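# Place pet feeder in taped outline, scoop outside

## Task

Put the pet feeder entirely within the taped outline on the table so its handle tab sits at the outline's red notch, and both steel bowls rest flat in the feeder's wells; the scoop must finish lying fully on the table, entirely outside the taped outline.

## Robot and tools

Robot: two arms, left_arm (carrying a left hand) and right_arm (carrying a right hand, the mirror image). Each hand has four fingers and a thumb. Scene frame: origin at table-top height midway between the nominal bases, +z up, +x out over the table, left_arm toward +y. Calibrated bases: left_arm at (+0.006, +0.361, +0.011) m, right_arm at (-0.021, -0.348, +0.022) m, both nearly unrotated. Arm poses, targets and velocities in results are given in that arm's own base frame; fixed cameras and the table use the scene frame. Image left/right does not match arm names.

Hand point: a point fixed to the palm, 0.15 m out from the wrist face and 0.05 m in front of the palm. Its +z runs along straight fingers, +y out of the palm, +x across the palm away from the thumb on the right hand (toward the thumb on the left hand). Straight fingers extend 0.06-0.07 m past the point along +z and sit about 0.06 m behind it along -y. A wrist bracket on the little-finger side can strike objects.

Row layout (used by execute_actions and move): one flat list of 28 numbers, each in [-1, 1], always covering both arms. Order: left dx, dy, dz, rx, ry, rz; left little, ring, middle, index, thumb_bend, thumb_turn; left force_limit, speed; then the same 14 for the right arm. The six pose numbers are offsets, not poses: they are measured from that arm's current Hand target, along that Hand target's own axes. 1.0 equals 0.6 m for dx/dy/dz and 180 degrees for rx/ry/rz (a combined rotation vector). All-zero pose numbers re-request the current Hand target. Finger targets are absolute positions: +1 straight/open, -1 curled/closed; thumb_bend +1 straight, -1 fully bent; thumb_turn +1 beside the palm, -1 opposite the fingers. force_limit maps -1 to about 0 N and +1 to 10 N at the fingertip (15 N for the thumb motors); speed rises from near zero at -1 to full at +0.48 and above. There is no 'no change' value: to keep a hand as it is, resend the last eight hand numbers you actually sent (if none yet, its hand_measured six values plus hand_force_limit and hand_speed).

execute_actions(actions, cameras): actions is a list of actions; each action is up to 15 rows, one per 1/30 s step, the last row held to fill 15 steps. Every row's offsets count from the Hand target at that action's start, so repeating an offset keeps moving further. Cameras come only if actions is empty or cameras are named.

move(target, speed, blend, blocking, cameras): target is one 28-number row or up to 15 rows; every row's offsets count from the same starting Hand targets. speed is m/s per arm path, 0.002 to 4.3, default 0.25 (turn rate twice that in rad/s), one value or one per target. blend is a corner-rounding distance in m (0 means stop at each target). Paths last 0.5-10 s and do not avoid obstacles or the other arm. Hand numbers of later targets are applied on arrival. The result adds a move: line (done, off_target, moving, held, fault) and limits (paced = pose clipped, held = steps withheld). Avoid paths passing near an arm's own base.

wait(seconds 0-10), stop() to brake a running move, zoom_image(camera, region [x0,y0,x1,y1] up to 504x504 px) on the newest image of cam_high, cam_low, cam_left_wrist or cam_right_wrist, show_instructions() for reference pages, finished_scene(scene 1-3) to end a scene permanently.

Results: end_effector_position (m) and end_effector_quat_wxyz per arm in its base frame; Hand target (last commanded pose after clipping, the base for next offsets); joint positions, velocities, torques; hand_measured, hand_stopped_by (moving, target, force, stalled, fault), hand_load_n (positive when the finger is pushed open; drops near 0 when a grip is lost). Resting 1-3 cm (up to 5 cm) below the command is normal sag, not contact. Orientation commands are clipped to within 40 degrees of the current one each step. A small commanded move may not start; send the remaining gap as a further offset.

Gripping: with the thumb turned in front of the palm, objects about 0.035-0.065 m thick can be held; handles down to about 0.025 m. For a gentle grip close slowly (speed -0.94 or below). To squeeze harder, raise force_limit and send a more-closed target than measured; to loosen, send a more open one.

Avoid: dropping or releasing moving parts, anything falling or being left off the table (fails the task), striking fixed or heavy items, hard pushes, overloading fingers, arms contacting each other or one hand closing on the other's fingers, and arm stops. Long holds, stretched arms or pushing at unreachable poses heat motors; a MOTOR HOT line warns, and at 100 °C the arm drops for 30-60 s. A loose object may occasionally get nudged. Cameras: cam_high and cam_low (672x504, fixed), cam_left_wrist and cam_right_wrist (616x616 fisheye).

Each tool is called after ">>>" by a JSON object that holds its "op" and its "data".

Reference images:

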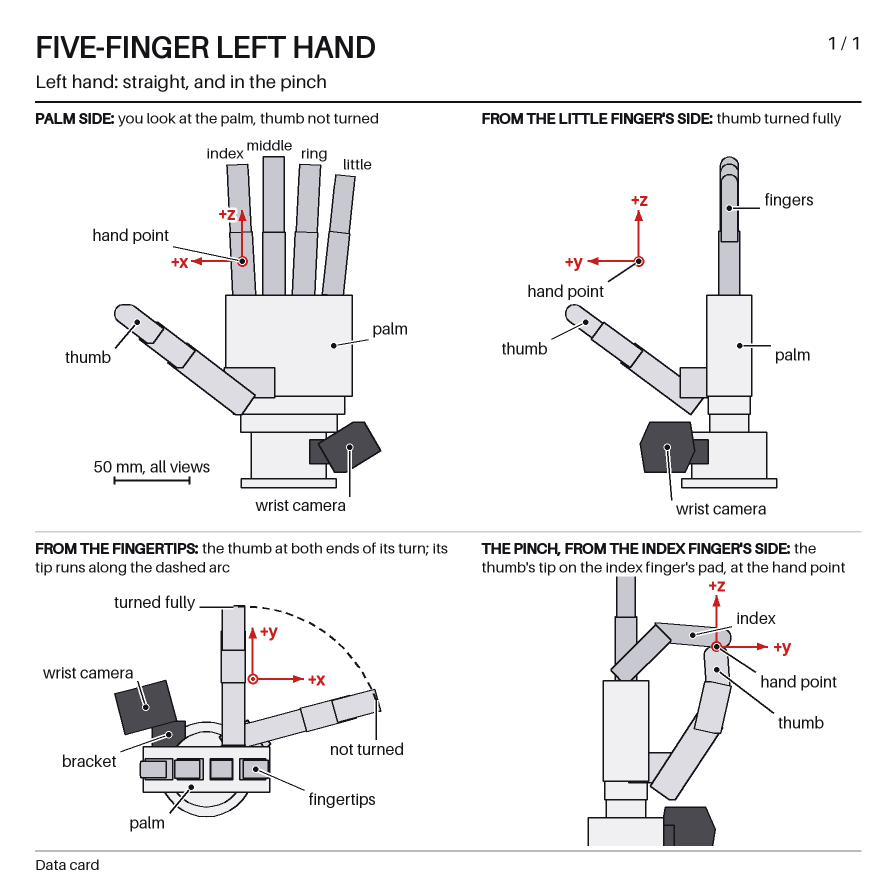

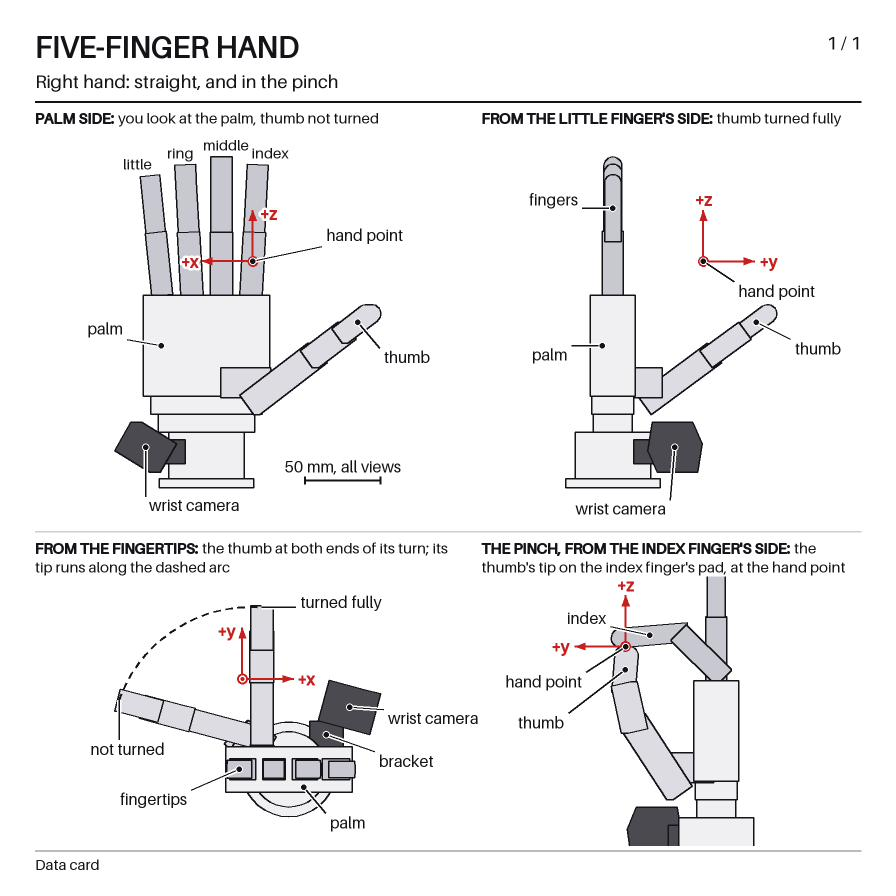

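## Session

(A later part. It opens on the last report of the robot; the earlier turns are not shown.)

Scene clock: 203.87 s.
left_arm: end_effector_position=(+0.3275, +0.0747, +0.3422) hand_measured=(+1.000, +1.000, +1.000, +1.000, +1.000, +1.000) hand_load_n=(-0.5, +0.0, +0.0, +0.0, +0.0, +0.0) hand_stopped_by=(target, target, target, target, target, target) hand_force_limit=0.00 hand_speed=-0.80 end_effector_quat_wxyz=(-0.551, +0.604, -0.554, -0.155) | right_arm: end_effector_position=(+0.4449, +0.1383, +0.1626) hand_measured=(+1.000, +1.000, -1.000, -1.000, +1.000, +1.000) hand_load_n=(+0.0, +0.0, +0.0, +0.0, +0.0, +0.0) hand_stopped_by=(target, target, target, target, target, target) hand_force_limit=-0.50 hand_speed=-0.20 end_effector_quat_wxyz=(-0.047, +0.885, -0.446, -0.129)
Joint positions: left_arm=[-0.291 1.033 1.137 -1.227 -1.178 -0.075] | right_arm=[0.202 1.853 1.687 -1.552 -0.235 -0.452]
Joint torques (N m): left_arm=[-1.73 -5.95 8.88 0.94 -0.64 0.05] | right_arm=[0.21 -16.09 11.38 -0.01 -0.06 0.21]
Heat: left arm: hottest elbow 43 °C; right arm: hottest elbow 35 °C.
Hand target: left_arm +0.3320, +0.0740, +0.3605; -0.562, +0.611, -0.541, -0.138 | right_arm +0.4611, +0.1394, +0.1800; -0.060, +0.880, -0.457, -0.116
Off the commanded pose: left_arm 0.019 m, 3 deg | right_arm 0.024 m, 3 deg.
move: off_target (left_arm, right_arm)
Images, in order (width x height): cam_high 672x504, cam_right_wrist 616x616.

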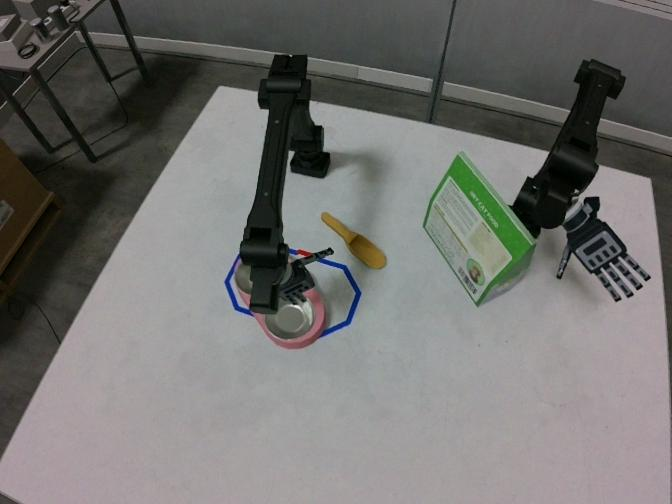

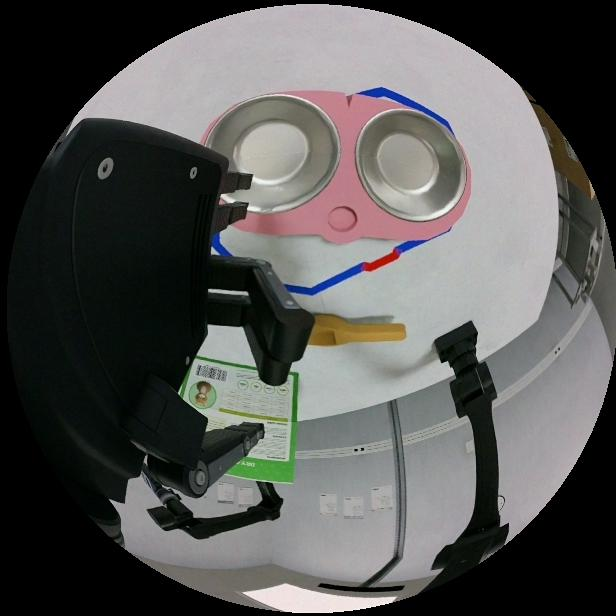

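>>> {"op": "move", "data": {"target": [[0,0,0,0,0,0,1,1,1,1,1,1,0,-0.8,0.055,-0.0157,0.123,0,0,0,1,1,-1,-1,1,1,-0.5,-0.2],[0,0,0,0,0,0,1,1,1,1,1,1,0,-0.8,-0.124,0.105,0.192,0,0,0,1,1,-1,-1,1,1,-0.5,-0.2],[0,0,0,0,0,0,1,1,1,1,1,1,0,-0.8,-0.167,0.105,0.031,0,0,0,1,1,-1,-1,1,1,-0.5,-0.2],[0,0,0,0,0,0,1,1,1,1,1,1,0,-0.8,-0.349,0.218,0.076,0,0,0,1,1,-1,-1,1,1,-0.5,-0.2]], "cameras": ["cam_high","cam_right_wrist"], "speed": [0.08,0.07,0.15,0.3], "blend": [0.003,0,0.01,0]}}

>>> {"op": "zoom_image", "data": {"camera": "cam_high", "region": [210, 210, 450, 400]}}

Scene clock: 225.03 s.
left_arm: end_effector_position=(+0.3275, +0.0747, +0.3422) hand_measured=(+1.000, +1.000, +1.000, +1.000, +1.000, +1.000) hand_load_n=(+0.0, +0.0, +0.0, +0.0, +0.0, +0.0) hand_stopped_by=(target, target, target, target, target, target) hand_force_limit=0.00 hand_speed=-0.80 end_effector_quat_wxyz=(-0.551, +0.604, -0.554, -0.155) | right_arm: end_effector_position=(+0.2315, +0.2337, +0.1822) hand_measured=(+1.000, +1.000, -1.000, -1.000, +1.000, +1.000) hand_load_n=(+0.0, +0.0, +0.0, +0.0, +0.0, +0.0) hand_stopped_by=(target, target, target, target, target, target) hand_force_limit=-0.50 hand_speed=-0.20 end_effector_quat_wxyz=(-0.041, +0.880, -0.456, -0.127)
Joint positions: left_arm=[-0.291 1.033 1.137 -1.227 -1.178 -0.075] | right_arm=[0.558 1.4 1.182 -1.413 -0.261 -0.064]
Joint torques (N m): left_arm=[-0.85 -6.89 8.83 0.88 -0.66 0.04] | right_arm=[1.26 -12.63 6.69 0.92 0.02 0.21]
Heat: left arm: hottest elbow 43 °C; right arm: hottest elbow 37 °C.
Hand target: left_arm +0.3320, +0.0740, +0.3605; -0.562, +0.611, -0.541, -0.138 | right_arm +0.2311, +0.2395, +0.1901; -0.060, +0.880, -0.457, -0.116
Off the commanded pose: left_arm 0.019 m, 3 deg | right_arm 0.010 m, 2 deg.
move: off_target (left_arm)
Images, in order (width x height): cam_high 672x504, cam_right_wrist 616x616.

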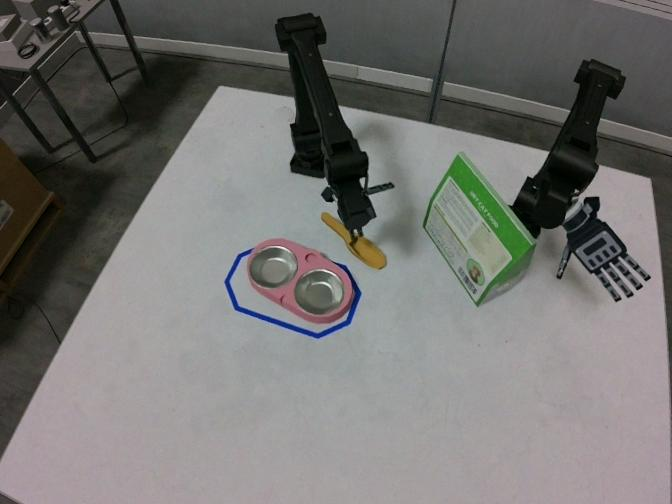

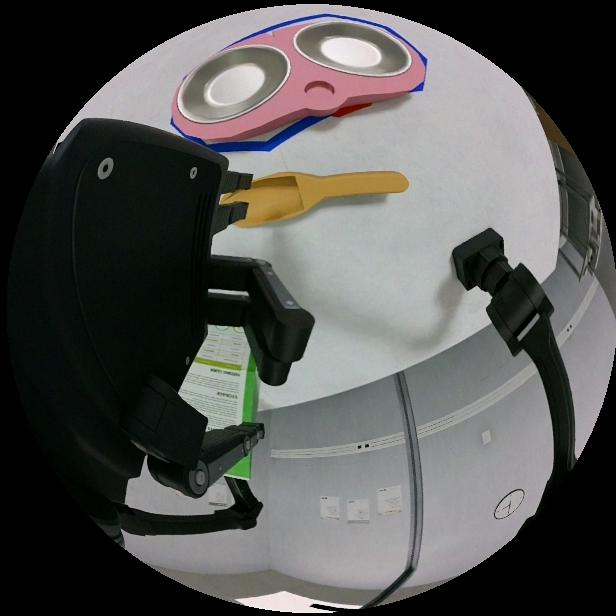

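Scaled by 2.100.

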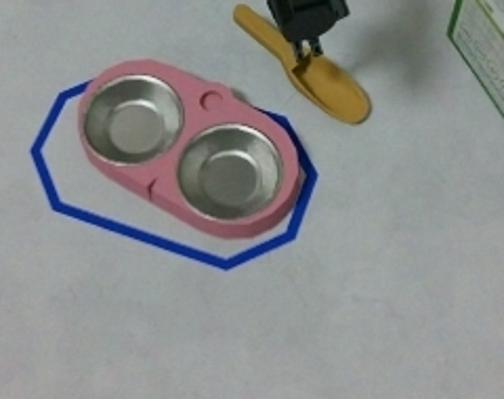

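>>> {"op": "move", "data": {"target": [[0,0,0,0,0,0,1,1,1,1,1,1,0,-0.8,0.398,0.0195,-0.124,0,0,0,1,1,-1,-1,1,1,-0.5,-0.2],[0,0,0,0,0,0,1,1,1,1,1,1,0,-0.8,0.4467,0.0195,0.056,0,0,0,1,1,-1,-1,1,1,-0.5,-0.2],[0,0,0,0,0,0,1,1,1,1,1,1,0,-0.8,0.553,-0.0345,0.031,0,0,0,1,1,-1,-1,1,1,-0.5,-0.2]], "cameras": ["cam_high","cam_right_wrist"], "speed": [0.3,0.12,0.07], "blend": [0.01,0.003,0]}}

>>> {"op": "zoom_image", "data": {"camera": "cam_high", "region": [210, 210, 450, 400]}}

Scene clock: 247.80 s.
left_arm: end_effector_position=(+0.3275, +0.0747, +0.3422) hand_measured=(+1.000, +1.000, +1.000, +1.000, +1.000, +1.000) hand_load_n=(+0.0, +0.0, +0.0, +0.0, +0.0, +0.0) hand_stopped_by=(target, target, target, target, target, target) hand_force_limit=0.00 hand_speed=-0.80 end_effector_quat_wxyz=(-0.551, +0.604, -0.554, -0.155) | right_arm: end_effector_position=(+0.4053, +0.0069, +0.0807) hand_measured=(+1.000, +1.000, -1.000, -1.000, +1.000, +1.000) hand_load_n=(-0.5, +0.0, +0.0, +0.0, +0.0, +0.0) hand_stopped_by=(target, target, target, target, target, target) hand_force_limit=-0.50 hand_speed=-0.20 end_effector_quat_wxyz=(-0.054, +0.875, -0.460, -0.139)
Joint positions: left_arm=[-0.291 1.033 1.137 -1.227 -1.178 -0.075] | right_arm=[-0.051 1.807 1.388 -1.364 -0.215 -0.678]
Joint torques (N m): left_arm=[-1.14 -6.42 8.85 0.91 -0.68 0.06] | right_arm=[-0.73 -13.74 10.37 0.17 0.22 -0.14]
Heat: left arm: hottest elbow 43 °C; right arm: hottest elbow 36 °C.
Hand target: left_arm +0.3320, +0.0740, +0.3605; -0.562, +0.611, -0.541, -0.138 | right_arm +0.4294, -0.0071, +0.0864; -0.060, +0.880, -0.457, -0.116
Off the commanded pose: left_arm 0.019 m, 3 deg | right_arm 0.028 m, 3 deg.
move: off_target (left_arm, right_arm)
Images, in order (width x height): cam_high 672x504, cam_right_wrist 616x616.

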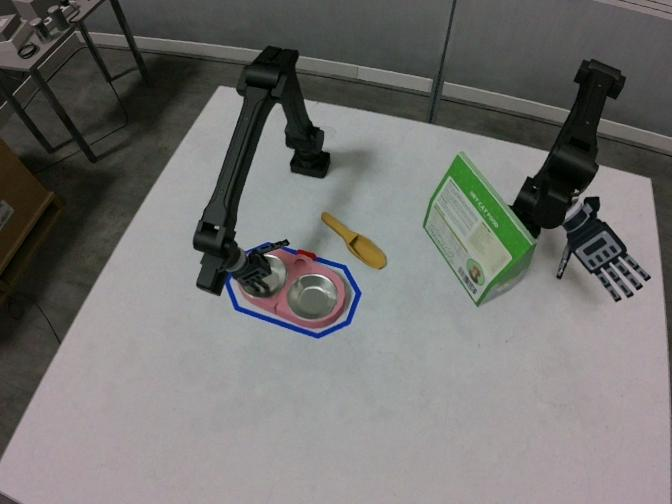

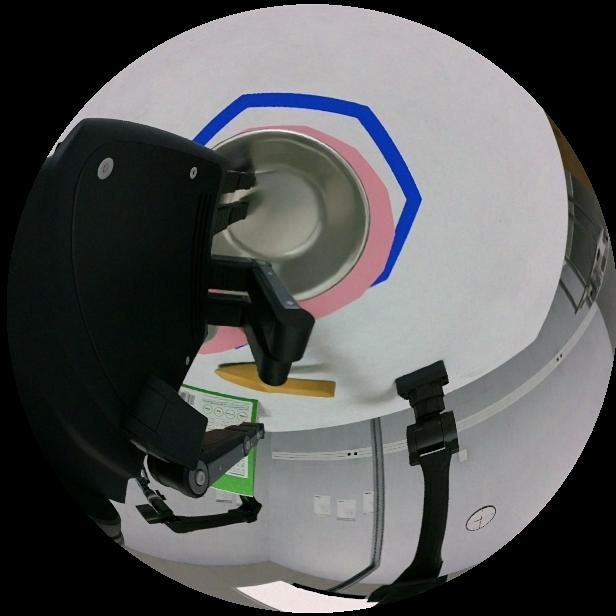

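Scaled by 2.100.

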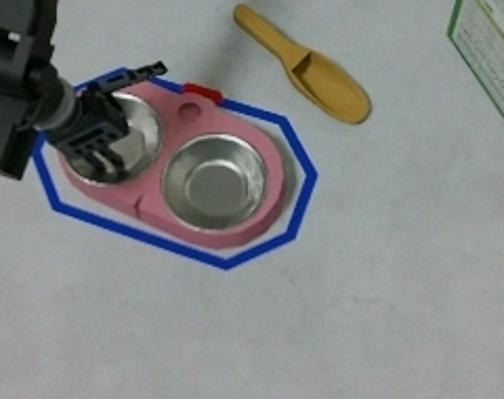

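Looks close. Lift and inspect.

>>> {"op": "move", "data": {"target": [[0,0,0,0,0,0,1,1,1,1,1,1,0,-0.8,-0.07,0,-0.13,0,0,0,1,1,-1,-1,1,1,-0.5,-0.2],[0,0,0,0,0,0,1,1,1,1,1,1,0,-0.8,-0.45,0.22,-0.1,0,0,0,1,1,-1,-1,1,1,-0.5,-0.2]], "cameras": ["cam_high","cam_right_wrist","cam_low"], "speed": [0.12,0.4], "blend": [0.01,0]}}

>>> {"op": "zoom_image", "data": {"camera": "cam_high", "region": [210, 210, 450, 400]}}

>>> {"op": "zoom_image", "data": {"camera": "cam_right_wrist", "region": [150, 0, 500, 350]}}

Scene clock: 254.53 s.
left_arm: end_effector_position=(+0.3275, +0.0747, +0.3422) hand_measured=(+1.000, +1.000, +1.000, +1.000, +1.000, +1.000) hand_load_n=(+0.0, +0.0, +0.0, +0.0, +0.0, +0.0) hand_stopped_by=(target, target, target, target, target, target) hand_force_limit=0.00 hand_speed=-0.80 end_effector_quat_wxyz=(-0.551, +0.604, -0.554, -0.155) | right_arm: end_effector_position=(+0.1825, +0.1148, +0.2091) hand_measured=(+1.000, +1.000, -1.000, -1.000, +1.000, +1.000) hand_load_n=(+0.0, +0.0, +0.0, +0.0, +0.0, +0.0) hand_stopped_by=(target, target, target, target, target, target) hand_force_limit=-0.50 hand_speed=-0.20 end_effector_quat_wxyz=(-0.055, +0.882, -0.453, -0.120)
Joint positions: left_arm=[-0.291 1.033 1.137 -1.227 -1.178 -0.075] | right_arm=[0.299 1.127 1.021 -1.563 -0.247 -0.336]
Joint torques (N m): left_arm=[-1.67 -6.59 8.87 0.92 -0.66 0.07] | right_arm=[1.79 -7.88 7.08 0.1 -0.01 0.22]
Heat: left arm: hottest elbow 43 °C; right arm: hottest elbow 36 °C.
Hand target: left_arm +0.3320, +0.0740, +0.3605; -0.562, +0.611, -0.541, -0.138 | right_arm +0.1805, +0.1179, +0.2142; -0.060, +0.880, -0.457, -0.116
Off the commanded pose: left_arm 0.019 m, 3 deg | right_arm 0.006 m, 1 deg.
move: off_target (left_arm)
Images, in order (width x height): cam_high 672x504, cam_low 672x504, cam_right_wrist 616x616.

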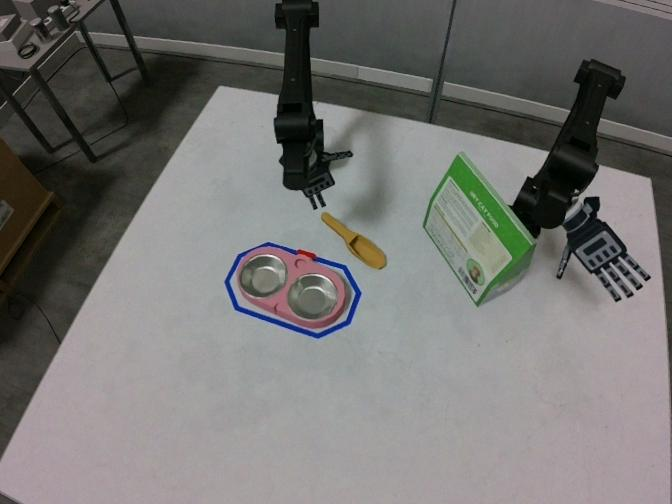

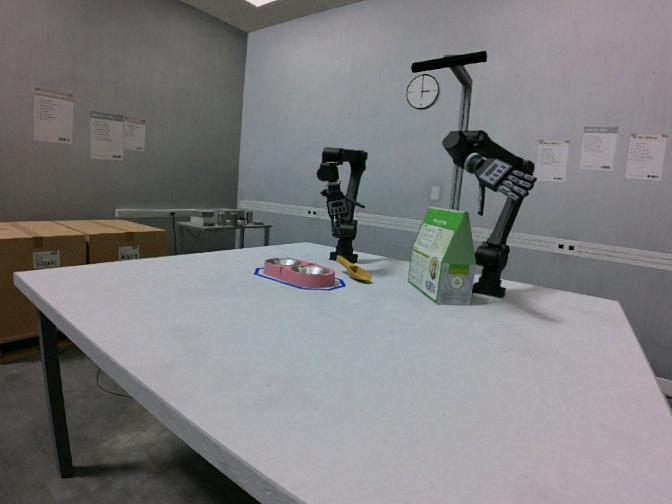

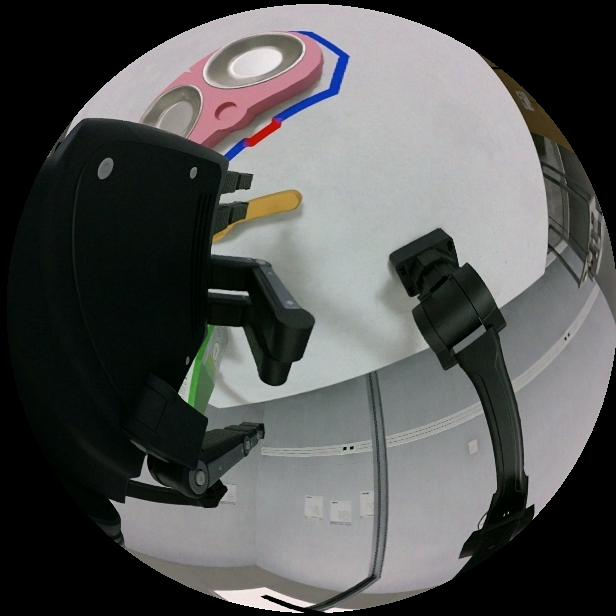

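Scaled by 2.100.

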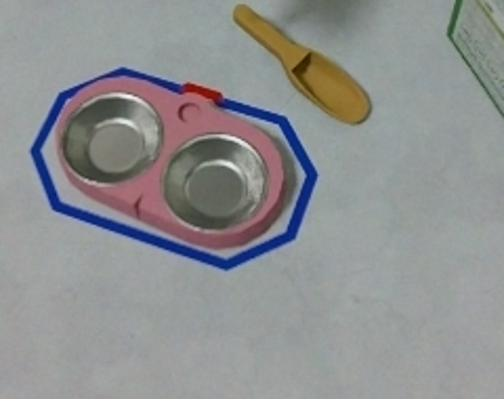

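Scaled by 1.440 from the camera's 616x616 image, which has a finer 880x880 frame.

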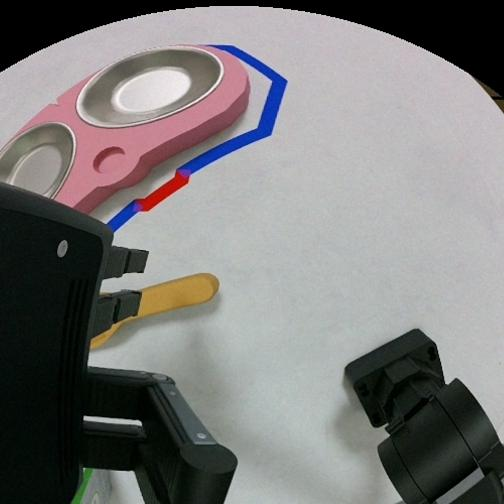

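>>> {"op": "zoom_image", "data": {"camera": "cam_high", "region": [220, 235, 370, 345]}}

Scaled by 3.360.

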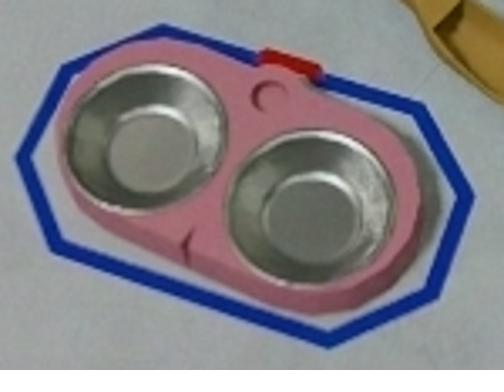

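>>> {"op": "finished_scene", "data": {"scene": 2}}

The scene is finished: the task was done.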